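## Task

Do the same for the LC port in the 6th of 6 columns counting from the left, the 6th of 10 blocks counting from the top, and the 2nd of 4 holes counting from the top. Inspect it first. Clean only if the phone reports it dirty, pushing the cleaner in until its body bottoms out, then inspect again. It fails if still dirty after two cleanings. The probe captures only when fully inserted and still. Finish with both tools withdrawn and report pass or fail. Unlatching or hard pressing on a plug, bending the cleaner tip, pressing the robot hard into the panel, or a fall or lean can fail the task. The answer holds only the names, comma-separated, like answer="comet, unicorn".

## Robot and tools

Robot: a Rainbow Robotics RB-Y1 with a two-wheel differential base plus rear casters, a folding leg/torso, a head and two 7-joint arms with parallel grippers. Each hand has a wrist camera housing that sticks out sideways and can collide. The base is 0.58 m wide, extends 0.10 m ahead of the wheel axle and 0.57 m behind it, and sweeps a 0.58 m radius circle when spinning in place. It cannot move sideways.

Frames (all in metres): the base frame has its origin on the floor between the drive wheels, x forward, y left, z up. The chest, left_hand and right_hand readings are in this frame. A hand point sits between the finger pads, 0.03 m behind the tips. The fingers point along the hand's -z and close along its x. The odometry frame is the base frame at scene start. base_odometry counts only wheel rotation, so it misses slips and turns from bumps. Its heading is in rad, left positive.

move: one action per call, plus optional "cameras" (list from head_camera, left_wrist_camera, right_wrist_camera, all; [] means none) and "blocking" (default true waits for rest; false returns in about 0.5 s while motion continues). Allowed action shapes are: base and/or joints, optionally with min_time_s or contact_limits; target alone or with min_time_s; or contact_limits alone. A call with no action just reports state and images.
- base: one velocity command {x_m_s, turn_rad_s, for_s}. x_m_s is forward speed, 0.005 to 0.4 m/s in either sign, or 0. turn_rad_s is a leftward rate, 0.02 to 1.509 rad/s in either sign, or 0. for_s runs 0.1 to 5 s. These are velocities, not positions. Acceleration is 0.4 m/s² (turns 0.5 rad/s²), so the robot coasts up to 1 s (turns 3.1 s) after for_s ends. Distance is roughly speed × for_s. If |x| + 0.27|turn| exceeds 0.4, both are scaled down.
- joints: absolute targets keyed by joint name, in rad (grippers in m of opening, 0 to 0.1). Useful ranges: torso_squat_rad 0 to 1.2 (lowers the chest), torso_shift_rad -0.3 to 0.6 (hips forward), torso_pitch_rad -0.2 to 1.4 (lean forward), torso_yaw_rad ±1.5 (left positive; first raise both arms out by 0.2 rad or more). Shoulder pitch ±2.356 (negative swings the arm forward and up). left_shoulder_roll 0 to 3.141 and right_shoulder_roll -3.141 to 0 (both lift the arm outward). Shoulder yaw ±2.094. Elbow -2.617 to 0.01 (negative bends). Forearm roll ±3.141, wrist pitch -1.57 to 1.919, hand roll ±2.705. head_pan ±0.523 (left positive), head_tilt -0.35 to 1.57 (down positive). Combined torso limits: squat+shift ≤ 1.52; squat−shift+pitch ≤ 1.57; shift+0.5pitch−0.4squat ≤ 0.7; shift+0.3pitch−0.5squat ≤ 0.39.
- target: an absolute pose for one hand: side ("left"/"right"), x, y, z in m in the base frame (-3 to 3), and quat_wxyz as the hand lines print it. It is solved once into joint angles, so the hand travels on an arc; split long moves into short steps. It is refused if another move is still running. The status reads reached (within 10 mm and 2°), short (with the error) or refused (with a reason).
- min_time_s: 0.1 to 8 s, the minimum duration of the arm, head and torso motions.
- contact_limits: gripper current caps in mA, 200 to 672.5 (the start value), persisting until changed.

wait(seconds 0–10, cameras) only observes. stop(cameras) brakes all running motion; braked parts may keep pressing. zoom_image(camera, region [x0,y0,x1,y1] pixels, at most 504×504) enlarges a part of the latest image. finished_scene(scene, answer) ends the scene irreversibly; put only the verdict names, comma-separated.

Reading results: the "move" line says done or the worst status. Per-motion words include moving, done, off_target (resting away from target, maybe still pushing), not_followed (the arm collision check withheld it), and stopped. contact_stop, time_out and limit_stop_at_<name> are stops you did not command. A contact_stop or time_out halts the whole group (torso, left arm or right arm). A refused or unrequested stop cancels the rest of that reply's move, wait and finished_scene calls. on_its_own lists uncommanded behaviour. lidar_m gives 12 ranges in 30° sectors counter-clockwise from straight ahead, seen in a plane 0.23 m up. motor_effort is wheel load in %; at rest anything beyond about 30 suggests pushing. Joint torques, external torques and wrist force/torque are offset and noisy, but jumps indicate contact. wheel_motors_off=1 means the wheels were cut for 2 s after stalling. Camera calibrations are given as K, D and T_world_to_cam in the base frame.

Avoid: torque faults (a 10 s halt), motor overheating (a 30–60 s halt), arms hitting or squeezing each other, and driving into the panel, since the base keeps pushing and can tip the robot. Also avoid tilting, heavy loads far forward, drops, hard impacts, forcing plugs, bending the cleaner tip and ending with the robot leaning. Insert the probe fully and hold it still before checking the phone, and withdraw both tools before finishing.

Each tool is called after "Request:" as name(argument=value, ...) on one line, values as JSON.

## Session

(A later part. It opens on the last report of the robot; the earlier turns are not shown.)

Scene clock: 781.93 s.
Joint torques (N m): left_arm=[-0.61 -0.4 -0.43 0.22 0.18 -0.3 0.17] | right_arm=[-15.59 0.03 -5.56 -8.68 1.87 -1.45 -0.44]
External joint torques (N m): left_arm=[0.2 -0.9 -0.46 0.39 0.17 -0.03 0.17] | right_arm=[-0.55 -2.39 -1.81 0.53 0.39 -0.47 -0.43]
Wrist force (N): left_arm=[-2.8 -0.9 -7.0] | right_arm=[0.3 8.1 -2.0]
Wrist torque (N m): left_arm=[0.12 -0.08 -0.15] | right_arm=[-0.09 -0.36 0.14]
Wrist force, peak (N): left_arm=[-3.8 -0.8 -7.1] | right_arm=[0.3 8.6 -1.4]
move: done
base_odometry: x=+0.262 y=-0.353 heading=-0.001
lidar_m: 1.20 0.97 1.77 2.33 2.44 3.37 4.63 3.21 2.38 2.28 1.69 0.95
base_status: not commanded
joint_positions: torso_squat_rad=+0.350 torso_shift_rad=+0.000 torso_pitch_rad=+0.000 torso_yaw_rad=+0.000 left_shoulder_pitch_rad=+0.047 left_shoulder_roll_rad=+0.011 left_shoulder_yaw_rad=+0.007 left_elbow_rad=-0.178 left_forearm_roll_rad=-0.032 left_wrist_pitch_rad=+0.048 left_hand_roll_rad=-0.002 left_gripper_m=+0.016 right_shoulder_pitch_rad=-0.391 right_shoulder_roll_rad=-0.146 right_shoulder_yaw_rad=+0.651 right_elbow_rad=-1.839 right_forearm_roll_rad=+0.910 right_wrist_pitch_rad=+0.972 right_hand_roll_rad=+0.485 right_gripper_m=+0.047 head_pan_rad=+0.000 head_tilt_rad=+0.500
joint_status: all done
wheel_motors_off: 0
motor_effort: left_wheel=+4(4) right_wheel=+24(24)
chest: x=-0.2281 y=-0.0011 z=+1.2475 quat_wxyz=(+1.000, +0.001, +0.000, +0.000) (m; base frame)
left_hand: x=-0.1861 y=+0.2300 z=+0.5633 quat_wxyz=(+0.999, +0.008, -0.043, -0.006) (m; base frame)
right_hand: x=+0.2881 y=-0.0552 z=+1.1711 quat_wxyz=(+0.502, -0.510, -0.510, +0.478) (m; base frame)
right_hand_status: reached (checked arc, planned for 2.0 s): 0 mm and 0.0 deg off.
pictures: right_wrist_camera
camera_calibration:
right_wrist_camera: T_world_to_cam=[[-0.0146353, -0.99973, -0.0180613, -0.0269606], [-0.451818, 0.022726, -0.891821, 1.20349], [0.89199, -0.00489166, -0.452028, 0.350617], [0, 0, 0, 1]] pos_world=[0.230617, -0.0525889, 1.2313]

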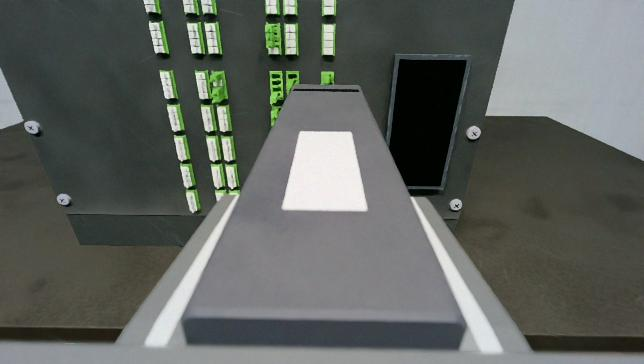

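Request:
move(target={"side":"right","x":0.2900,"y":-0.0553,"z":1.1713,"quat_wxyz":[0.502291,-0.510037,-0.50964,0.477318]}, min_time_s=2, cameras=["right_wrist_camera"])

Request:
zoom_image(camera="right_wrist_camera", region=[318, 66, 338, 86])

Scene clock: 796.03 s.
Joint torques (N m): left_arm=[-1.27 0.31 -0.55 0.26 0.11 -0.3 0.12] | right_arm=[-15.72 3.32 -5.98 -8.62 2.01 -1.19 -0.3]
External joint torques (N m): left_arm=[-0.46 -0.19 -0.59 0.43 0.11 -0.03 0.12] | right_arm=[-0.58 0.95 -2.22 0.59 0.54 -0.21 -0.29]
Wrist force (N): left_arm=[-3.3 -1.3 -7.4] | right_arm=[0.8 7.7 -1.4]
Wrist torque (N m): left_arm=[0.23 -0.15 -0.17] | right_arm=[-0.13 -0.50 0.15]
Wrist force, peak (N): left_arm=[-2.5 -1.0 -7.9] | right_arm=[0.3 8.8 -1.1]
move: done
base_odometry: x=+0.262 y=-0.353 heading=-0.001
lidar_m: 1.21 0.99 1.75 2.32 2.45 3.38 4.63 3.20 2.37 2.28 1.70 0.96
base_status: not commanded
joint_positions: torso_squat_rad=+0.350 torso_shift_rad=+0.000 torso_pitch_rad=+0.000 torso_yaw_rad=+0.000 left_shoulder_pitch_rad=+0.047 left_shoulder_roll_rad=+0.011 left_shoulder_yaw_rad=+0.007 left_elbow_rad=-0.178 left_forearm_roll_rad=-0.032 left_wrist_pitch_rad=+0.048 left_hand_roll_rad=-0.002 left_gripper_m=+0.016 right_shoulder_pitch_rad=-0.395 right_shoulder_roll_rad=-0.146 right_shoulder_yaw_rad=+0.649 right_elbow_rad=-1.831 right_forearm_roll_rad=+0.909 right_wrist_pitch_rad=+0.969 right_hand_roll_rad=+0.483 right_gripper_m=+0.047 head_pan_rad=+0.000 head_tilt_rad=+0.500
joint_status: all done
wheel_motors_off: 0
motor_effort: left_wheel=+3(4) right_wheel=+24(25)
chest: x=-0.2281 y=-0.0011 z=+1.2475 quat_wxyz=(+1.000, +0.001, +0.000, +0.000) (m; base frame)
left_hand: x=-0.1861 y=+0.2300 z=+0.5633 quat_wxyz=(+0.999, +0.008, -0.043, -0.006) (m; base frame)
right_hand: x=+0.2899 y=-0.0553 z=+1.1710 quat_wxyz=(+0.502, -0.510, -0.509, +0.478) (m; base frame)
right_hand_status: reached (checked arc, planned for 2.0 s): 0 mm and 0.0 deg off.
pictures: right_wrist_camera
camera_calibration:
right_wrist_camera: T_world_to_cam=[[-0.0147188, -0.999741, -0.0173502, -0.0277928], [-0.451618, 0.0221283, -0.891937, 1.20419], [0.89209, -0.00529254, -0.451826, 0.348628], [0, 0, 0, 1]] pos_world=[0.232417, -0.0525872, 1.2311]

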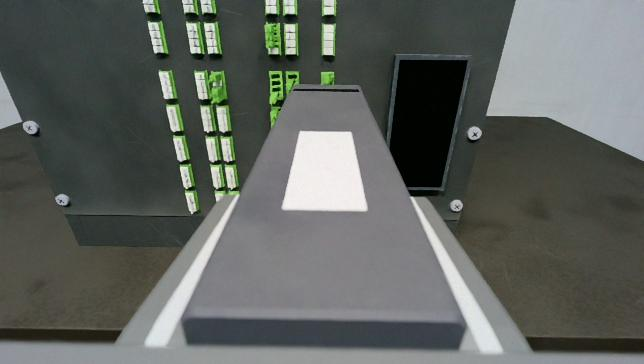

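Scaled by 25.200 from the camera's 644x364 image, which has a finer 1265x715 frame.

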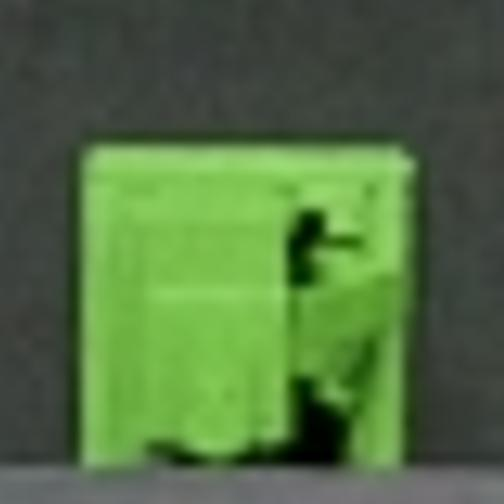

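Request:
move(target={"side":"right","x":0.2925,"y":-0.0552,"z":1.1713,"quat_wxyz":[0.502291,-0.510037,-0.50964,0.477318]}, min_time_s=2, cameras=[])

Scene clock: 804.83 s.
Joint torques (N m): left_arm=[-0.72 0.2 -0.14 0.11 0.03 -0.23 0.39] | right_arm=[-15.16 3.23 -5.72 -8.71 2.02 -1.23 -0.35]
External joint torques (N m): left_arm=[0.09 -0.3 -0.18 0.28 0.03 0.04 0.4] | right_arm=[0.11 0.91 -1.93 0.5 0.55 -0.26 -0.35]
Wrist force (N): left_arm=[-3.3 -1.4 -6.8] | right_arm=[0.5 6.8 -1.2]
Wrist torque (N m): left_arm=[0.22 -0.14 -0.18] | right_arm=[-0.15 -0.46 0.16]
Wrist force, peak (N): left_arm=[-2.7 -0.7 -7.6] | right_arm=[0.9 8.7 -1.0]
move: done
base_odometry: x=+0.262 y=-0.353 heading=-0.001
lidar_m: 1.21 0.99 1.75 2.33 2.44 3.39 4.63 3.20 2.37 2.29 1.68 0.96
base_status: not commanded
joint_positions: torso_squat_rad=+0.350 torso_shift_rad=+0.000 torso_pitch_rad=+0.000 torso_yaw_rad=+0.000 left_shoulder_pitch_rad=+0.047 left_shoulder_roll_rad=+0.011 left_shoulder_yaw_rad=+0.007 left_elbow_rad=-0.178 left_forearm_roll_rad=-0.032 left_wrist_pitch_rad=+0.048 left_hand_roll_rad=-0.002 left_gripper_m=+0.016 right_shoulder_pitch_rad=-0.402 right_shoulder_roll_rad=-0.145 right_shoulder_yaw_rad=+0.645 right_elbow_rad=-1.821 right_forearm_roll_rad=+0.907 right_wrist_pitch_rad=+0.966 right_hand_roll_rad=+0.480 right_gripper_m=+0.047 head_pan_rad=+0.000 head_tilt_rad=+0.500
joint_status: all done
wheel_motors_off: 0
motor_effort: left_wheel=+2(4) right_wheel=+24(24)
chest: x=-0.2281 y=-0.0011 z=+1.2475 quat_wxyz=(+1.000, +0.001, +0.000, +0.000) (m; base frame)
left_hand: x=-0.1861 y=+0.2300 z=+0.5633 quat_wxyz=(+0.999, +0.008, -0.043, -0.006) (m; base frame)
right_hand: x=+0.2924 y=-0.0552 z=+1.1710 quat_wxyz=(+0.502, -0.510, -0.509, +0.478) (m; base frame)
right_hand_status: reached (checked arc, planned for 2.0 s): 0 mm and 0.0 deg off.
pictures: none
No camera images: "cameras" was empty.

Request:
move(target={"side":"right","x":0.2950,"y":-0.0551,"z":1.1714,"quat_wxyz":[0.502291,-0.510037,-0.50964,0.477318]}, min_time_s=2, cameras=[])

Scene clock: 813.37 s.
Joint torques (N m): left_arm=[-0.98 -0.03 0.23 0.35 0.02 -0.21 0.29] | right_arm=[-15.82 3.36 -6.09 -8.62 2.02 -1.17 -0.35]
External joint torques (N m): left_arm=[-0.17 -0.53 0.2 0.51 0.01 0.06 0.29] | right_arm=[-0.41 1.08 -2.27 0.6 0.55 -0.2 -0.35]
Wrist force (N): left_arm=[-2.9 -0.4 -6.8] | right_arm=[0.5 6.5 -0.9]
Wrist torque (N m): left_arm=[0.10 -0.08 -0.15] | right_arm=[-0.08 -0.43 0.19]
Wrist force, peak (N): left_arm=[-2.5 -1.8 -7.3] | right_arm=[0.7 8.3 -1.5]
move: done
base_odometry: x=+0.262 y=-0.353 heading=-0.001
lidar_m: 1.21 0.98 1.77 2.33 2.44 3.40 4.63 3.21 2.37 2.28 1.71 0.96
base_status: not commanded
joint_positions: torso_squat_rad=+0.350 torso_shift_rad=+0.000 torso_pitch_rad=+0.000 torso_yaw_rad=+0.000 left_shoulder_pitch_rad=+0.047 left_shoulder_roll_rad=+0.011 left_shoulder_yaw_rad=+0.007 left_elbow_rad=-0.178 left_forearm_roll_rad=-0.032 left_wrist_pitch_rad=+0.048 left_hand_roll_rad=-0.002 left_gripper_m=+0.016 right_shoulder_pitch_rad=-0.409 right_shoulder_roll_rad=-0.144 right_shoulder_yaw_rad=+0.641 right_elbow_rad=-1.811 right_forearm_roll_rad=+0.905 right_wrist_pitch_rad=+0.962 right_hand_roll_rad=+0.477 right_gripper_m=+0.047 head_pan_rad=+0.000 head_tilt_rad=+0.500
joint_status: all done
wheel_motors_off: 0
motor_effort: left_wheel=+2(4) right_wheel=+24(24)
chest: x=-0.2281 y=-0.0011 z=+1.2475 quat_wxyz=(+1.000, +0.001, +0.000, +0.000) (m; base frame)
left_hand: x=-0.1861 y=+0.2300 z=+0.5633 quat_wxyz=(+0.999, +0.008, -0.043, -0.006) (m; base frame)
right_hand: x=+0.2949 y=-0.0551 z=+1.1711 quat_wxyz=(+0.502, -0.510, -0.509, +0.478) (m; base frame)
right_hand_status: reached (checked arc, planned for 2.0 s): 0 mm and 0.0 deg off.
pictures: none
No camera images: "cameras" was empty.

Request:
move(target={"side":"right","x":0.2980,"y":-0.0550,"z":1.1714,"quat_wxyz":[0.502291,-0.510037,-0.50964,0.477318]}, min_time_s=2, cameras=["right_wrist_camera","head_camera"])

Request:
zoom_image(camera="right_wrist_camera", region=[318, 66, 338, 86])

Scene clock: 822.03 s.
Joint torques (N m): left_arm=[-0.62 0.88 0.04 0.52 0.09 -0.34 0.32] | right_arm=[-15.99 3.49 -5.99 -8.78 1.98 -1.19 -0.44]
External joint torques (N m): left_arm=[0.18 0.38 0.01 0.69 0.09 -0.07 0.32] | right_arm=[-0.42 1.28 -2.15 0.45 0.51 -0.23 -0.43]
Wrist force (N): left_arm=[-3.0 -1.0 -7.1] | right_arm=[0.8 7.6 -1.4]
Wrist torque (N m): left_arm=[0.23 -0.09 -0.14] | right_arm=[-0.15 -0.40 0.15]
Wrist force, peak (N): left_arm=[-3.1 -0.3 -7.5] | right_arm=[0.7 9.1 -1.5]
move: done
base_odometry: x=+0.262 y=-0.353 heading=-0.001
lidar_m: 1.20 0.99 1.76 2.33 2.44 3.38 4.64 3.20 2.36 2.29 1.69 0.96
base_status: not commanded
joint_positions: torso_squat_rad=+0.350 torso_shift_rad=+0.000 torso_pitch_rad=+0.000 torso_yaw_rad=+0.000 left_shoulder_pitch_rad=+0.047 left_shoulder_roll_rad=+0.011 left_shoulder_yaw_rad=+0.007 left_elbow_rad=-0.178 left_forearm_roll_rad=-0.032 left_wrist_pitch_rad=+0.048 left_hand_roll_rad=-0.002 left_gripper_m=+0.016 right_shoulder_pitch_rad=-0.417 right_shoulder_roll_rad=-0.143 right_shoulder_yaw_rad=+0.637 right_elbow_rad=-1.799 right_forearm_roll_rad=+0.902 right_wrist_pitch_rad=+0.957 right_hand_roll_rad=+0.474 right_gripper_m=+0.047 head_pan_rad=+0.000 head_tilt_rad=+0.500
joint_status: all done
wheel_motors_off: 0
motor_effort: left_wheel=+2(4) right_wheel=+24(25)
chest: x=-0.2281 y=-0.0011 z=+1.2475 quat_wxyz=(+1.000, +0.001, +0.000, +0.000) (m; base frame)
left_hand: x=-0.1861 y=+0.2300 z=+0.5633 quat_wxyz=(+0.999, +0.008, -0.043, -0.006) (m; base frame)
right_hand: x=+0.2978 y=-0.0550 z=+1.1711 quat_wxyz=(+0.502, -0.510, -0.509, +0.478) (m; base frame)
right_hand_status: reached (checked arc, planned for 2.0 s): 0 mm and 0.0 deg off.
pictures: head_camera, right_wrist_camera
camera_calibration:
head_camera: T_world_to_cam=[[0.0366262, -0.998836, 0.0314001, -0.0414771], [-0.436082, -0.0442465, -0.898818, 1.26782], [0.899161, 0.0192273, -0.437195, 0.759922], [0, 0, 0, 1]] pos_world=[-0.128901, 0.0000564025, 1.47307]
right_wrist_camera: T_world_to_cam=[[-0.0148557, -0.999738, -0.0173927, -0.0273861], [-0.451734, 0.0222288, -0.891876, 1.20794], [0.892029, -0.00539251, -0.451946, 0.341739], [0, 0, 0, 1]] pos_world=[0.240418, -0.052387, 1.2313]

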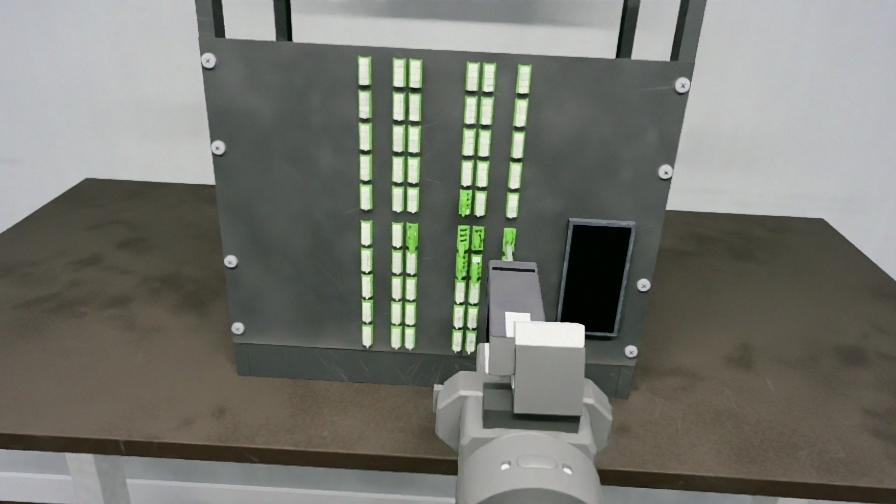

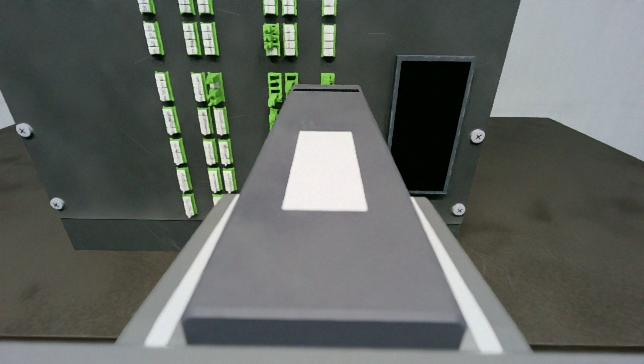

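Scaled by 25.200 from the camera's 644x364 image, which has a finer 1265x715 frame.

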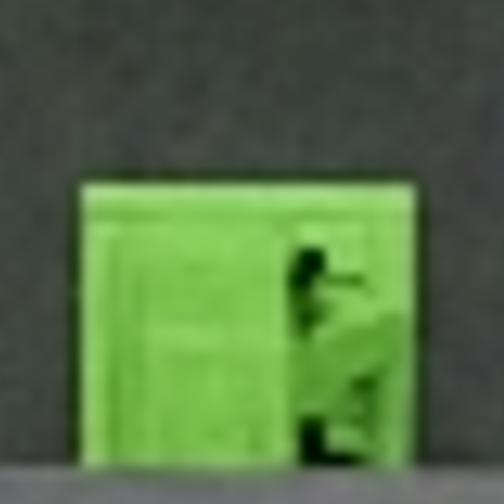

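Request:
move(target={"side":"right","x":0.2998,"y":-0.0550,"z":1.1715,"quat_wxyz":[0.502291,-0.510037,-0.50964,0.477318]}, min_time_s=2, cameras=[])

Scene clock: 831.40 s.
Joint torques (N m): left_arm=[-0.84 0.14 -0.08 0.34 0.09 -0.39 0.2] | right_arm=[-15.81 3.22 -5.85 -8.61 1.99 -1.18 -0.26]
External joint torques (N m): left_arm=[-0.04 -0.37 -0.12 0.5 0.08 -0.12 0.2] | right_arm=[-0.14 1.05 -1.98 0.61 0.53 -0.22 -0.26]
Wrist force (N): left_arm=[-2.8 -0.5 -6.8] | right_arm=[0.8 7.8 -1.8]
Wrist torque (N m): left_arm=[0.10 -0.12 -0.14] | right_arm=[-0.06 -0.41 0.14]
Wrist force, peak (N): left_arm=[-3.2 -0.9 -7.8] | right_arm=[0.4 8.5 -1.4]
move: done
base_odometry: x=+0.262 y=-0.353 heading=-0.001
lidar_m: 1.21 1.00 1.77 2.33 2.45 3.39 4.63 3.20 2.36 2.28 1.70 0.96
base_status: not commanded
joint_positions: torso_squat_rad=+0.350 torso_shift_rad=+0.000 torso_pitch_rad=+0.000 torso_yaw_rad=+0.000 left_shoulder_pitch_rad=+0.047 left_shoulder_roll_rad=+0.011 left_shoulder_yaw_rad=+0.007 left_elbow_rad=-0.178 left_forearm_roll_rad=-0.032 left_wrist_pitch_rad=+0.048 left_hand_roll_rad=-0.002 left_gripper_m=+0.016 right_shoulder_pitch_rad=-0.422 right_shoulder_roll_rad=-0.143 right_shoulder_yaw_rad=+0.634 right_elbow_rad=-1.791 right_forearm_roll_rad=+0.901 right_wrist_pitch_rad=+0.954 right_hand_roll_rad=+0.471 right_gripper_m=+0.047 head_pan_rad=+0.000 head_tilt_rad=+0.500
joint_status: all done
wheel_motors_off: 0
motor_effort: left_wheel=+2(4) right_wheel=+24(25)
chest: x=-0.2281 y=-0.0011 z=+1.2475 quat_wxyz=(+1.000, +0.001, +0.000, +0.000) (m; base frame)
left_hand: x=-0.1861 y=+0.2300 z=+0.5633 quat_wxyz=(+0.999, +0.008, -0.043, -0.006) (m; base frame)
right_hand: x=+0.2997 y=-0.0550 z=+1.1711 quat_wxyz=(+0.502, -0.510, -0.509, +0.478) (m; base frame)
right_hand_status: reached (checked arc, planned for 2.0 s): 0 mm and 0.0 deg off.
pictures: none
No camera images: "cameras" was empty.

Request:
move(target={"side":"right","x":0.3012,"y":-0.0549,"z":1.1714,"quat_wxyz":[0.502291,-0.510037,-0.50964,0.477318]}, min_time_s=2, cameras=["head_camera","right_wrist_camera"])

Scene clock: 847.73 s.
Joint torques (N m): left_arm=[-0.97 0.06 -0.28 0.25 -0.04 -0.42 0.28] | right_arm=[-17.14 2.98 -6.49 -8.1 1.74 -1.36 -0.25]
External joint torques (N m): left_arm=[-0.16 -0.44 -0.32 0.42 -0.05 -0.14 0.29] | right_arm=[-1.4 0.83 -2.61 1.12 0.28 -0.41 -0.25]
Wrist force (N): left_arm=[-2.9 -1.2 -6.2] | right_arm=[0.1 7.7 4.5]
Wrist torque (N m): left_arm=[0.21 -0.12 -0.14] | right_arm=[-0.15 -0.21 0.16]
Wrist force, peak (N): left_arm=[-3.1 -1.6 -7.7] | right_arm=[0.4 7.8 4.5]
move: done
base_odometry: x=+0.262 y=-0.353 heading=-0.001
lidar_m: 1.21 0.98 1.76 2.34 2.44 3.38 4.63 3.22 2.35 2.29 1.69 0.96
base_status: not commanded
joint_positions: torso_squat_rad=+0.350 torso_shift_rad=+0.000 torso_pitch_rad=+0.000 torso_yaw_rad=+0.000 left_shoulder_pitch_rad=+0.047 left_shoulder_roll_rad=+0.011 left_shoulder_yaw_rad=+0.007 left_elbow_rad=-0.178 left_forearm_roll_rad=-0.032 left_wrist_pitch_rad=+0.048 left_hand_roll_rad=-0.002 left_gripper_m=+0.016 right_shoulder_pitch_rad=-0.426 right_shoulder_roll_rad=-0.142 right_shoulder_yaw_rad=+0.632 right_elbow_rad=-1.785 right_forearm_roll_rad=+0.900 right_wrist_pitch_rad=+0.952 right_hand_roll_rad=+0.469 right_gripper_m=+0.047 head_pan_rad=+0.000 head_tilt_rad=+0.500
joint_status: all done
wheel_motors_off: 0
motor_effort: left_wheel=+3(4) right_wheel=+24(25)
chest: x=-0.2281 y=-0.0011 z=+1.2475 quat_wxyz=(+1.000, +0.001, +0.000, +0.000) (m; base frame)
left_hand: x=-0.1861 y=+0.2300 z=+0.5633 quat_wxyz=(+0.999, +0.008, -0.043, -0.006) (m; base frame)
right_hand: x=+0.3010 y=-0.0549 z=+1.1710 quat_wxyz=(+0.502, -0.510, -0.509, +0.478) (m; base frame)
right_hand_status: reached (checked arc, planned for 2.0 s): 0 mm and 0.1 deg off.
pictures: head_camera, right_wrist_camera
camera_calibration:
head_camera: T_world_to_cam=[[0.0366262, -0.998836, 0.0314001, -0.0414771], [-0.436082, -0.0442465, -0.898818, 1.26782], [0.899161, 0.0192273, -0.437195, 0.759922], [0, 0, 0, 1]] pos_world=[-0.128901, 0.0000564025, 1.47307]
right_wrist_camera: T_world_to_cam=[[-0.0148552, -0.999738, -0.0173918, -0.0271431], [-0.451734, 0.0222277, -0.891876, 1.20924], [0.892029, -0.00539251, -0.451946, 0.33893], [0, 0, 0, 1]] pos_world=[0.243518, -0.052187, 1.2312]

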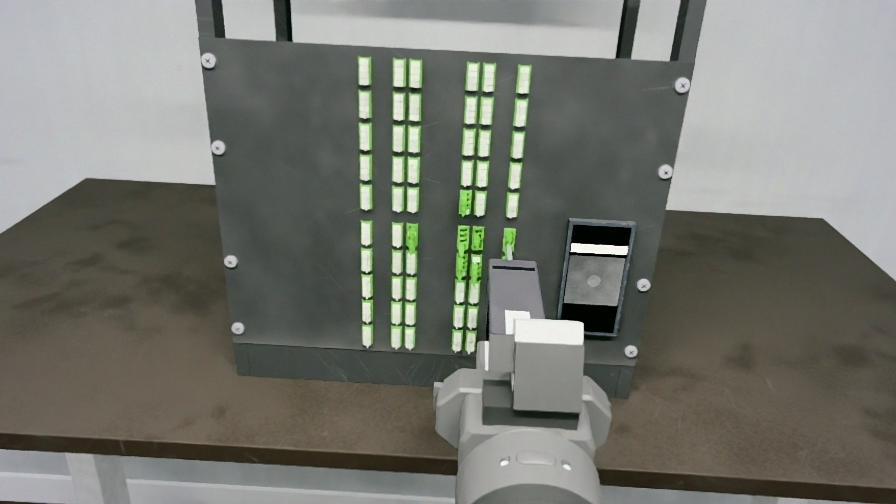

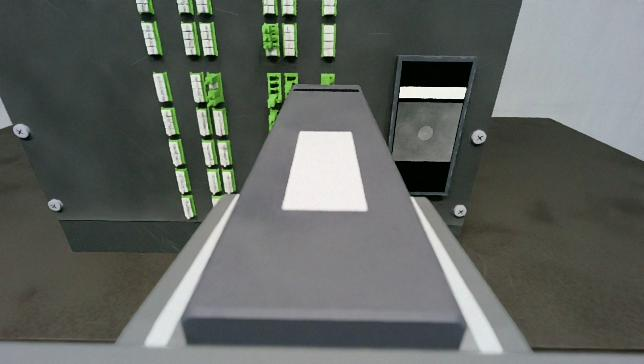

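Picture is up.

Request:
wait(seconds=2, cameras=["head_camera","right_wrist_camera"])

Request:
zoom_image(camera="head_camera", region=[555, 214, 642, 342])

Request:
zoom_image(camera="head_camera", region=[568, 256, 620, 306])

Request:
zoom_image(camera="right_wrist_camera", region=[390, 80, 470, 170])

Scene clock: 866.03 s.
Joint torques (N m): left_arm=[-0.61 0.81 0.21 0.29 0.02 -0.45 0.25] | right_arm=[-16.51 3 -6.3 -8.15 1.83 -1.53 -0.36]
External joint torques (N m): left_arm=[0.2 0.31 0.17 0.46 0.01 -0.18 0.26] | right_arm=[-0.77 0.85 -2.42 1.08 0.36 -0.58 -0.36]
Wrist force (N): left_arm=[-3.1 -1.1 -6.3] | right_arm=[-0.3 7.0 4.8]
Wrist torque (N m): left_arm=[0.15 -0.11 -0.17] | right_arm=[-0.04 -0.29 0.16]
Wrist force, peak (N): left_arm=[-3.4 -1.6 -7.2] | right_arm=[0.6 8.3 4.1]
base_odometry: x=+0.262 y=-0.353 heading=-0.001
lidar_m: 1.21 0.98 1.74 2.33 2.45 3.39 4.63 3.21 2.37 2.29 1.68 0.96
base_status: not commanded
joint_positions: torso_squat_rad=+0.350 torso_shift_rad=+0.000 torso_pitch_rad=+0.000 torso_yaw_rad=+0.000 left_shoulder_pitch_rad=+0.047 left_shoulder_roll_rad=+0.011 left_shoulder_yaw_rad=+0.007 left_elbow_rad=-0.178 left_forearm_roll_rad=-0.032 left_wrist_pitch_rad=+0.048 left_hand_roll_rad=-0.002 left_gripper_m=+0.016 right_shoulder_pitch_rad=-0.426 right_shoulder_roll_rad=-0.142 right_shoulder_yaw_rad=+0.632 right_elbow_rad=-1.785 right_forearm_roll_rad=+0.900 right_wrist_pitch_rad=+0.952 right_hand_roll_rad=+0.469 right_gripper_m=+0.047 head_pan_rad=+0.000 head_tilt_rad=+0.500
joint_status: all done
wheel_motors_off: 0
motor_effort: left_wheel=+2(4) right_wheel=+24(25)
chest: x=-0.2281 y=-0.0011 z=+1.2475 quat_wxyz=(+1.000, +0.001, +0.000, +0.000) (m; base frame)
left_hand: x=-0.1861 y=+0.2300 z=+0.5633 quat_wxyz=(+0.999, +0.008, -0.043, -0.006) (m; base frame)
right_hand: x=+0.3010 y=-0.0549 z=+1.1710 quat_wxyz=(+0.502, -0.510, -0.509, +0.478) (m; base frame)
right_hand_status: reached (checked arc, planned for 2.0 s): 0 mm and 0.1 deg off.
wait: 2.00 s; at rest from the start
pictures: head_camera, right_wrist_camera
camera_calibration:
head_camera: T_world_to_cam=[[0.0366262, -0.998836, 0.0314001, -0.0414771], [-0.436082, -0.0442465, -0.898818, 1.26782], [0.899161, 0.0192273, -0.437195, 0.759922], [0, 0, 0, 1]] pos_world=[-0.128901, 0.0000564025, 1.47307]
right_wrist_camera: T_world_to_cam=[[-0.0148552, -0.999738, -0.0173918, -0.0271431], [-0.451734, 0.0222277, -0.891876, 1.20924], [0.892029, -0.00539251, -0.451946, 0.33893], [0, 0, 0, 1]] pos_world=[0.243518, -0.052187, 1.2312]

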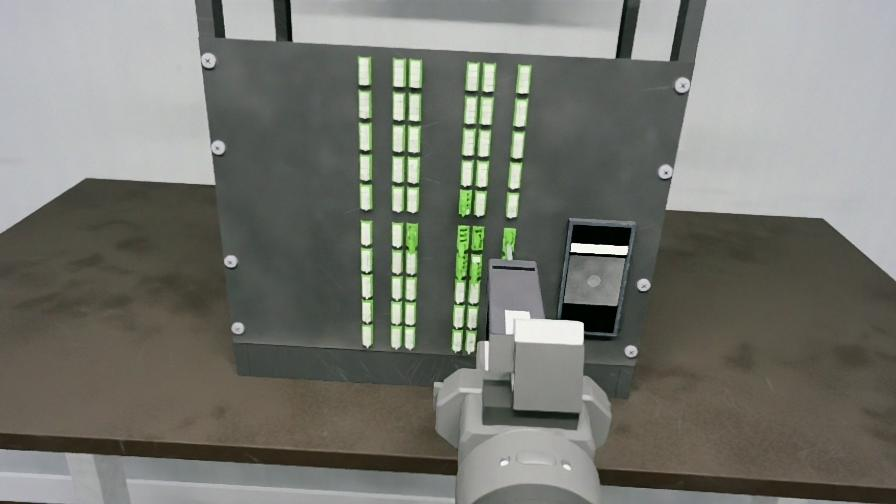

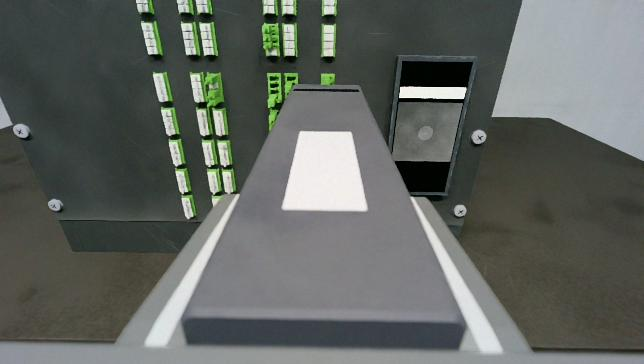

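Scaled by 3.938 from the camera's 896x504 image, which has a finer 1280x720 frame.

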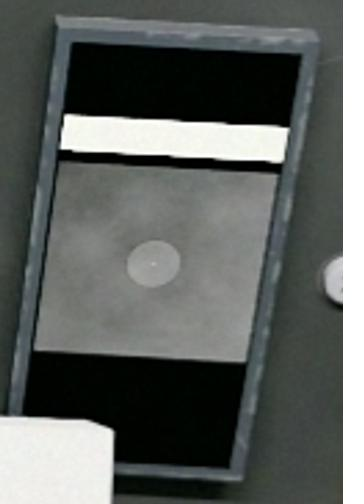

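Scaled by 9.692 from the camera's 896x504 image, which has a finer 1280x720 frame.

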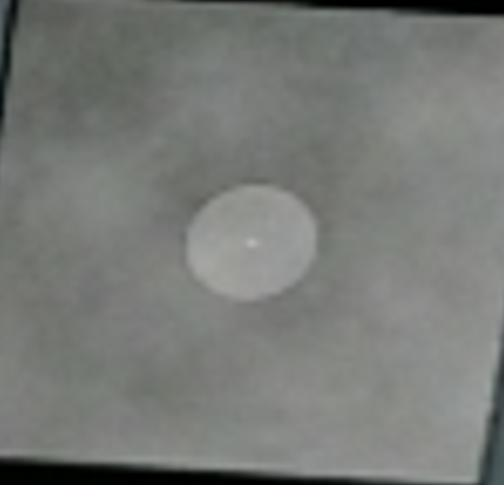

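Scaled by 5.600 from the camera's 644x364 image, which has a finer 1265x715 frame.

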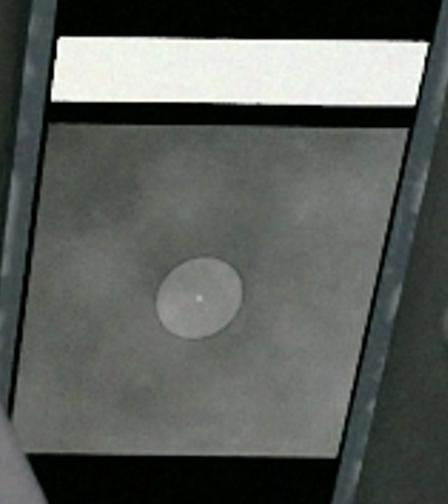

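Request:
zoom_image(camera="right_wrist_camera", region=[414, 121, 438, 145])

Request:
zoom_image(camera="right_wrist_camera", region=[396, 82, 470, 104])

Request:
zoom_image(camera="head_camera", region=[584, 272, 604, 292])

Scaled by 21.000 from the camera's 644x364 image, which has a finer 1265x715 frame.

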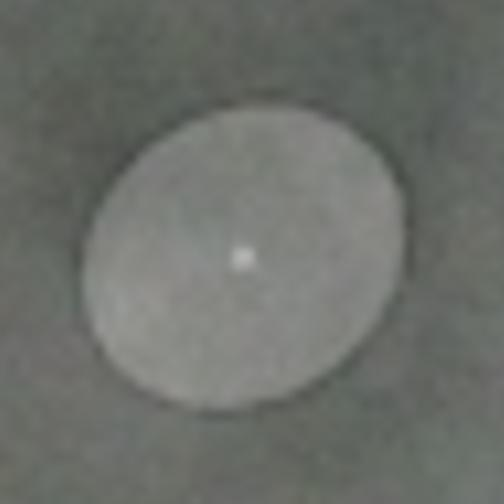

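Scaled by 6.811 from the camera's 644x364 image, which has a finer 1265x715 frame.

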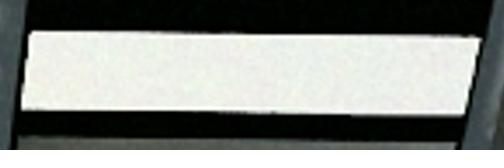

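Scaled by 25.200 from the camera's 896x504 image, which has a finer 1280x720 frame.

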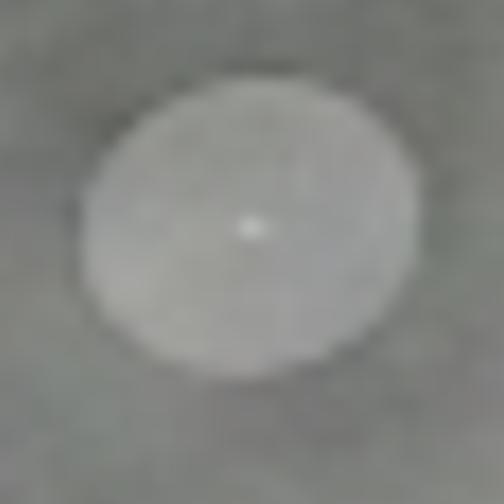

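Request:
zoom_image(camera="head_camera", region=[480, 215, 540, 275])

Request:
zoom_image(camera="head_camera", region=[450, 215, 490, 285])

Scaled by 8.400 from the camera's 896x504 image, which has a finer 1280x720 frame.

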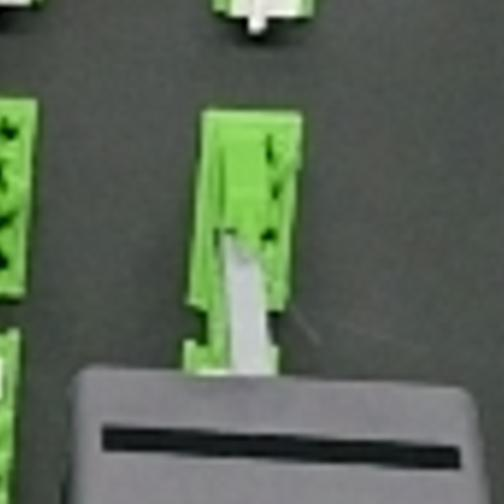

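Scaled by 7.200 from the camera's 896x504 image, which has a finer 1280x720 frame.

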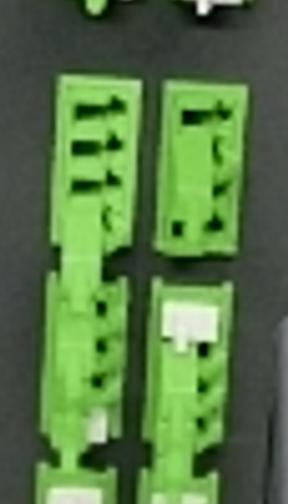

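Request:
move(target={"side":"right","x":0.2960,"y":-0.0549,"z":1.1713,"quat_wxyz":[0.502291,-0.510037,-0.50964,0.477318]}, min_time_s=1.5, cameras=[])

Request:
move(target={"side":"right","x":0.2900,"y":-0.0550,"z":1.1713,"quat_wxyz":[0.502291,-0.510037,-0.50964,0.477318]}, min_time_s=1.5, cameras=[])

Request:
move(target={"side":"right","x":0.2820,"y":-0.0550,"z":1.1712,"quat_wxyz":[0.502291,-0.510037,-0.50964,0.477318]}, min_time_s=1.5, cameras=[])

Request:
move(target={"side":"right","x":0.2620,"y":-0.0545,"z":1.1708,"quat_wxyz":[0.502291,-0.510037,-0.50964,0.477318]}, min_time_s=1.5, cameras=["head_camera","right_wrist_camera"])

Request:
zoom_image(camera="head_camera", region=[480, 215, 540, 275])

Scene clock: 958.20 s.
Joint torques (N m): left_arm=[-1.38 0.39 -0.29 0.48 0.01 -0.43 0.48] | right_arm=[-14.14 0.45 -2.76 -10.05 2.19 -0.81 0.31]
External joint torques (N m): left_arm=[-0.57 -0.12 -0.33 0.65 0.01 -0.16 0.48] | right_arm=[1.34 -1.82 1.06 -0.83 0.72 0.15 0.32]
Wrist force (N): left_arm=[-3.3 -1.8 -6.9] | right_arm=[0.0 6.7 -1.6]
Wrist torque (N m): left_arm=[0.28 -0.12 -0.11] | right_arm=[-0.03 -0.35 0.15]
Wrist force, peak (N): left_arm=[-2.8 -1.2 -7.5] | right_arm=[0.3 9.3 -2.1]
move: done
base_odometry: x=+0.262 y=-0.353 heading=-0.001
lidar_m: 1.20 0.98 1.75 2.33 2.43 3.38 4.63 3.20 2.37 2.30 1.71 0.97
base_status: not commanded
joint_positions: torso_squat_rad=+0.350 torso_shift_rad=+0.000 torso_pitch_rad=+0.000 torso_yaw_rad=+0.000 left_shoulder_pitch_rad=+0.047 left_shoulder_roll_rad=+0.011 left_shoulder_yaw_rad=+0.007 left_elbow_rad=-0.178 left_forearm_roll_rad=-0.032 left_wrist_pitch_rad=+0.048 left_hand_roll_rad=-0.002 left_gripper_m=+0.016 right_shoulder_pitch_rad=-0.413 right_shoulder_roll_rad=-0.143 right_shoulder_yaw_rad=+0.639 right_elbow_rad=-1.805 right_forearm_roll_rad=+0.904 right_wrist_pitch_rad=+0.960 right_hand_roll_rad=+0.475 right_gripper_m=+0.047 head_pan_rad=+0.000 head_tilt_rad=+0.500
joint_status: all done
wheel_motors_off: 0
motor_effort: left_wheel=+3(4) right_wheel=+24(24)
chest: x=-0.2281 y=-0.0011 z=+1.2475 quat_wxyz=(+1.000, +0.001, +0.000, +0.000) (m; base frame)
left_hand: x=-0.1861 y=+0.2300 z=+0.5633 quat_wxyz=(+0.999, +0.008, -0.043, -0.006) (m; base frame)
right_hand: x=+0.2962 y=-0.0548 z=+1.1712 quat_wxyz=(+0.503, -0.510, -0.510, +0.477) (m; base frame)
right_hand_status: reached (checked arc, planned for 1.5 s): 0 mm and 0.0 deg off.
pictures: none
No camera images: "cameras" was empty.

Scene clock: 960.03 s.
Joint torques (N m): left_arm=[-0.73 0.36 -0.38 0.6 0.09 -0.4 0.15] | right_arm=[-14.09 0.33 -2.87 -9.97 2.48 -0.97 0.39]
External joint torques (N m): left_arm=[0.08 -0.14 -0.42 0.77 0.09 -0.13 0.16] | right_arm=[1.07 -2.06 0.89 -0.76 1.01 0.01 0.4]
Wrist force (N): left_arm=[-3.2 -0.9 -5.7] | right_arm=[-0.1 7.9 -1.8]
Wrist torque (N m): left_arm=[0.14 -0.08 -0.13] | right_arm=[-0.05 -0.34 0.16]
Wrist force, peak (N): left_arm=[-3.5 -1.3 -7.1] | right_arm=[0.2 9.5 -2.5]
move: done
base_odometry: x=+0.262 y=-0.353 heading=-0.001
lidar_m: 1.20 1.00 1.75 2.32 2.42 3.39 4.64 3.19 2.35 2.29 1.68 0.95
base_status: not commanded
joint_positions: torso_squat_rad=+0.350 torso_shift_rad=+0.000 torso_pitch_rad=+0.000 torso_yaw_rad=+0.000 left_shoulder_pitch_rad=+0.047 left_shoulder_roll_rad=+0.011 left_shoulder_yaw_rad=+0.007 left_elbow_rad=-0.178 left_forearm_roll_rad=-0.032 left_wrist_pitch_rad=+0.048 left_hand_roll_rad=-0.002 left_gripper_m=+0.016 right_shoulder_pitch_rad=-0.397 right_shoulder_roll_rad=-0.145 right_shoulder_yaw_rad=+0.648 right_elbow_rad=-1.829 right_forearm_roll_rad=+0.909 right_wrist_pitch_rad=+0.970 right_hand_roll_rad=+0.482 right_gripper_m=+0.047 head_pan_rad=+0.000 head_tilt_rad=+0.500
joint_status: all done
wheel_motors_off: 0
motor_effort: left_wheel=+2(4) right_wheel=+25(25)
chest: x=-0.2280 y=-0.0011 z=+1.2475 quat_wxyz=(+1.000, +0.001, +0.000, +0.000) (m; base frame)
left_hand: x=-0.1861 y=+0.2300 z=+0.5633 quat_wxyz=(+0.999, +0.008, -0.043, -0.006) (m; base frame)
right_hand: x=+0.2903 y=-0.0549 z=+1.1711 quat_wxyz=(+0.503, -0.510, -0.510, +0.477) (m; base frame)
right_hand_status: reached (checked arc, planned for 1.5 s): 0 mm and 0.0 deg off.
pictures: none
No camera images: "cameras" was empty.

Scene clock: 961.87 s.
Joint torques (N m): left_arm=[-0.87 0.23 -0.16 0.18 0.02 -0.18 0.3] | right_arm=[-13.28 0.36 -2.31 -10 2.25 -0.98 0.36]
External joint torques (N m): left_arm=[-0.06 -0.27 -0.19 0.35 0.02 0.09 0.3] | right_arm=[1.46 -2.2 1.37 -0.8 0.78 0.02 0.37]
Wrist force (N): left_arm=[-2.3 -1.3 -6.3] | right_arm=[0.2 7.6 -1.5]
Wrist torque (N m): left_arm=[0.20 -0.03 -0.11] | right_arm=[-0.20 -0.15 0.13]
Wrist force, peak (N): left_arm=[-3.5 -0.5 -7.1] | right_arm=[0.1 8.5 -1.8]
move: done
base_odometry: x=+0.262 y=-0.353 heading=-0.001
lidar_m: 1.20 0.99 1.73 2.33 2.43 3.39 4.64 3.21 2.36 2.29 1.69 0.95
base_status: not commanded
joint_positions: torso_squat_rad=+0.350 torso_shift_rad=+0.000 torso_pitch_rad=+0.000 torso_yaw_rad=+0.000 left_shoulder_pitch_rad=+0.047 left_shoulder_roll_rad=+0.011 left_shoulder_yaw_rad=+0.007 left_elbow_rad=-0.178 left_forearm_roll_rad=-0.032 left_wrist_pitch_rad=+0.048 left_hand_roll_rad=-0.002 left_gripper_m=+0.016 right_shoulder_pitch_rad=-0.376 right_shoulder_roll_rad=-0.147 right_shoulder_yaw_rad=+0.661 right_elbow_rad=-1.861 right_forearm_roll_rad=+0.917 right_wrist_pitch_rad=+0.982 right_hand_roll_rad=+0.491 right_gripper_m=+0.047 head_pan_rad=+0.000 head_tilt_rad=+0.500
joint_status: all done
wheel_motors_off: 0
motor_effort: left_wheel=+3(4) right_wheel=+24(24)
chest: x=-0.2280 y=-0.0011 z=+1.2475 quat_wxyz=(+1.000, +0.001, +0.000, +0.000) (m; base frame)
left_hand: x=-0.1861 y=+0.2300 z=+0.5633 quat_wxyz=(+0.999, +0.008, -0.043, -0.006) (m; base frame)
right_hand: x=+0.2824 y=-0.0550 z=+1.1712 quat_wxyz=(+0.503, -0.510, -0.510, +0.477) (m; base frame)
right_hand_status: reached (checked arc, planned for 1.5 s): 0 mm and 0.1 deg off.
pictures: none
No camera images: "cameras" was empty.

Scene clock: 963.70 s.
Joint torques (N m): left_arm=[-1.04 0.61 -0.55 0.26 0 -0.28 0.43] | right_arm=[-12.03 1.11 -2.52 -9.87 2.05 -0.93 0.34]
External joint torques (N m): left_arm=[-0.23 0.11 -0.58 0.42 0 -0.01 0.43] | right_arm=[1.6 -1.87 0.9 -0.69 0.56 0.1 0.35]
Wrist force (N): left_arm=[-2.9 -1.4 -5.8] | right_arm=[-0.3 6.9 -1.7]
Wrist torque (N m): left_arm=[0.18 -0.10 -0.13] | right_arm=[-0.14 -0.22 0.14]
Wrist force, peak (N): left_arm=[-3.3 -1.5 -7.1] | right_arm=[-0.2 7.9 -1.8]
move: done
base_odometry: x=+0.262 y=-0.353 heading=-0.001
lidar_m: 1.20 0.99 1.75 2.34 2.45 3.38 4.64 3.20 2.36 2.29 1.70 0.95
base_status: not commanded
joint_positions: torso_squat_rad=+0.350 torso_shift_rad=+0.000 torso_pitch_rad=+0.000 torso_yaw_rad=+0.000 left_shoulder_pitch_rad=+0.047 left_shoulder_roll_rad=+0.011 left_shoulder_yaw_rad=+0.007 left_elbow_rad=-0.178 left_forearm_roll_rad=-0.032 left_wrist_pitch_rad=+0.048 left_hand_roll_rad=-0.002 left_gripper_m=+0.016 right_shoulder_pitch_rad=-0.322 right_shoulder_roll_rad=-0.151 right_shoulder_yaw_rad=+0.696 right_elbow_rad=-1.935 right_forearm_roll_rad=+0.942 right_wrist_pitch_rad=+1.011 right_hand_roll_rad=+0.512 right_gripper_m=+0.047 head_pan_rad=+0.000 head_tilt_rad=+0.500
joint_status: all done
wheel_motors_off: 0
motor_effort: left_wheel=+3(3) right_wheel=+24(25)
chest: x=-0.2280 y=-0.0011 z=+1.2475 quat_wxyz=(+1.000, +0.001, +0.000, +0.000) (m; base frame)
left_hand: x=-0.1861 y=+0.2300 z=+0.5633 quat_wxyz=(+0.999, +0.008, -0.043, -0.006) (m; base frame)
right_hand: x=+0.2621 y=-0.0545 z=+1.1707 quat_wxyz=(+0.503, -0.510, -0.510, +0.477) (m; base frame)
right_hand_status: reached (checked arc, planned for 1.5 s): 0 mm and 0.0 deg off.
pictures: head_camera, right_wrist_camera
camera_calibration:
head_camera: T_world_to_cam=[[0.0366298, -0.998836, 0.0313987, -0.0414783], [-0.436163, -0.0442486, -0.898779, 1.26779], [0.899122, 0.0192271, -0.437276, 0.759946], [0, 0, 0, 1]] pos_world=[-0.128801, 0.0000564068, 1.47307]
right_wrist_camera: T_world_to_cam=[[-0.01521, -0.999716, -0.0183354, -0.0261922], [-0.451404, 0.0232279, -0.892017, 1.19156], [0.89219, -0.00529089, -0.451629, 0.373079], [0, 0, 0, 1]] pos_world=[0.204618, -0.0518882, 1.2309]

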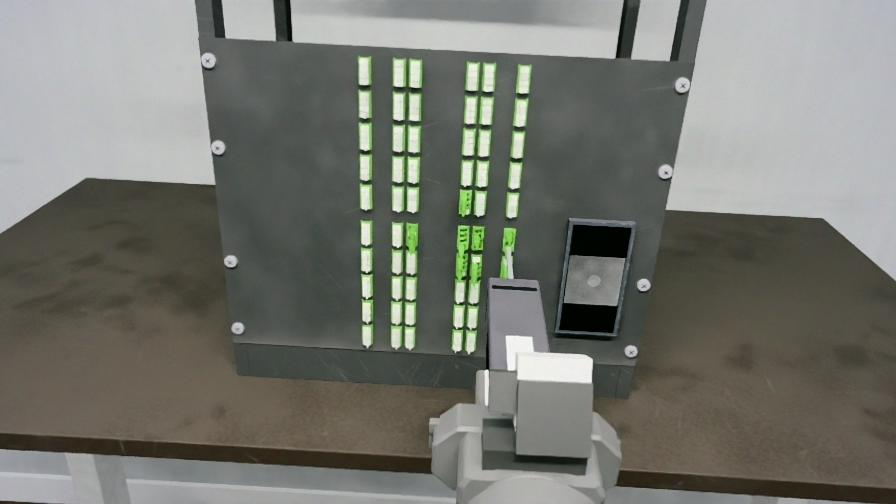

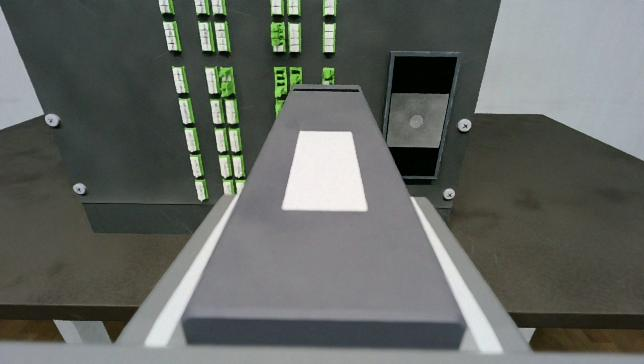

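Scaled by 8.400 from the camera's 896x504 image, which has a finer 1280x720 frame.

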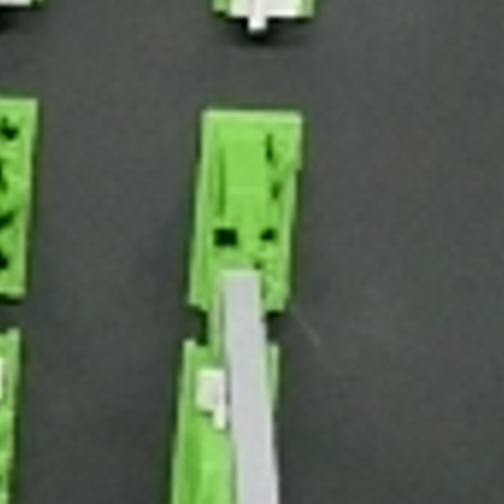

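Request:
zoom_image(camera="right_wrist_camera", region=[318, 66, 338, 86])

Request:
zoom_image(camera="right_wrist_camera", region=[270, 60, 340, 100])

Scaled by 25.200 from the camera's 644x364 image, which has a finer 1265x715 frame.

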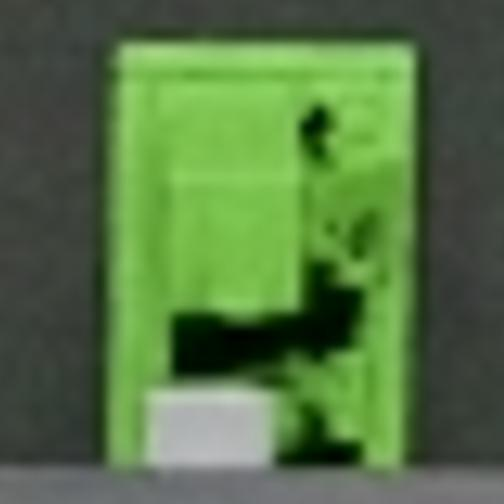

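Scaled by 7.200 from the camera's 644x364 image, which has a finer 1265x715 frame.

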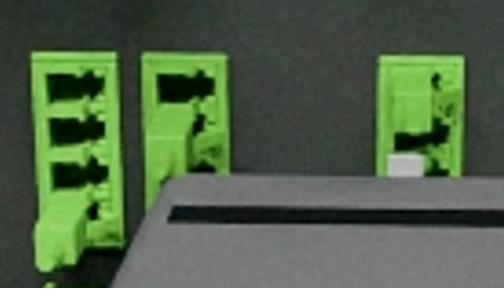

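Request:
move(target={"side":"right","x":0.2320,"y":-0.0538,"z":1.1703,"quat_wxyz":[0.502291,-0.510037,-0.50964,0.477318]}, min_time_s=1.5, cameras=["head_camera"])

Request:
finished_scene(scene=2, answer="pass")

Scene clock: 1074.87 s.
Joint torques (N m): left_arm=[-0.82 0.65 0.1 0.09 0.28 -0.24 0.24] | right_arm=[-10.76 1.62 -1.99 -9.74 2.07 -1.02 0.38]
External joint torques (N m): left_arm=[-0.01 0.15 0.06 0.26 0.28 0.03 0.25] | right_arm=[1.23 -1.9 1 -0.59 0.57 0.05 0.38]
Wrist force (N): left_arm=[-2.7 -1.0 -6.8] | right_arm=[0.0 7.2 -1.6]
Wrist torque (N m): left_arm=[0.11 -0.06 -0.13] | right_arm=[-0.18 -0.18 0.14]
Wrist force, peak (N): left_arm=[-3.6 -1.2 -7.4] | right_arm=[0.0 7.6 -1.8]
move: done
base_odometry: x=+0.262 y=-0.353 heading=-0.001
lidar_m: 1.20 1.00 1.76 2.33 2.43 3.39 4.64 3.20 2.37 2.29 1.70 0.96
base_status: not commanded
joint_positions: torso_squat_rad=+0.350 torso_shift_rad=+0.000 torso_pitch_rad=+0.000 torso_yaw_rad=+0.000 left_shoulder_pitch_rad=+0.047 left_shoulder_roll_rad=+0.011 left_shoulder_yaw_rad=+0.007 left_elbow_rad=-0.178 left_forearm_roll_rad=-0.032 left_wrist_pitch_rad=+0.048 left_hand_roll_rad=-0.002 left_gripper_m=+0.016 right_shoulder_pitch_rad=-0.243 right_shoulder_roll_rad=-0.157 right_shoulder_yaw_rad=+0.753 right_elbow_rad=-2.037 right_forearm_roll_rad=+0.989 right_wrist_pitch_rad=+1.049 right_hand_roll_rad=+0.536 right_gripper_m=+0.047 head_pan_rad=+0.000 head_tilt_rad=+0.500
joint_status: all done
wheel_motors_off: 0
motor_effort: left_wheel=+3(4) right_wheel=+24(24)
chest: x=-0.2280 y=-0.0011 z=+1.2475 quat_wxyz=(+1.000, +0.001, +0.000, +0.000) (m; base frame)
left_hand: x=-0.1861 y=+0.2300 z=+0.5633 quat_wxyz=(+0.999, +0.008, -0.043, -0.006) (m; base frame)
right_hand: x=+0.2321 y=-0.0538 z=+1.1702 quat_wxyz=(+0.503, -0.510, -0.510, +0.477) (m; base frame)
right_hand_status: reached (checked arc, planned for 1.5 s): 0 mm and 0.0 deg off.
pictures: head_camera
camera_calibration:
head_camera: T_world_to_cam=[[0.0366298, -0.998836, 0.0313987, -0.0414783], [-0.436163, -0.0442486, -0.898779, 1.26779], [0.899122, 0.0192271, -0.437276, 0.759946], [0, 0, 0, 1]] pos_world=[-0.128801, 0.0000564068, 1.47307]

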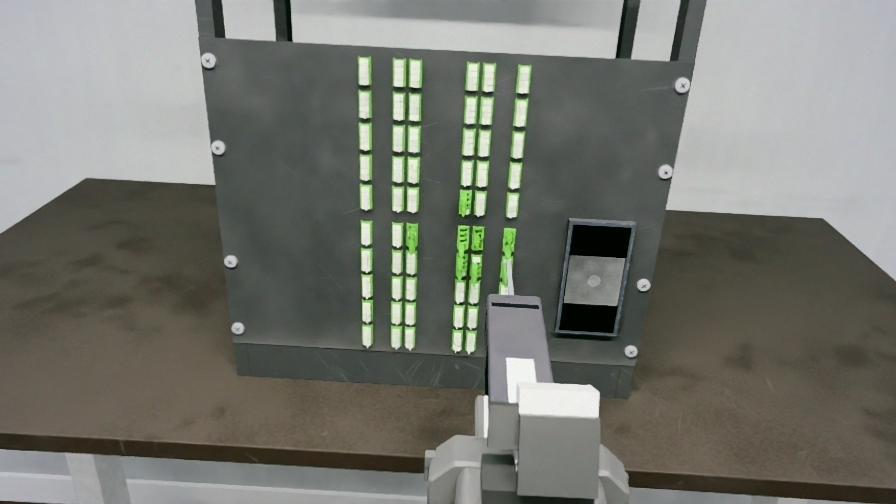

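The scene is finished: the task was done.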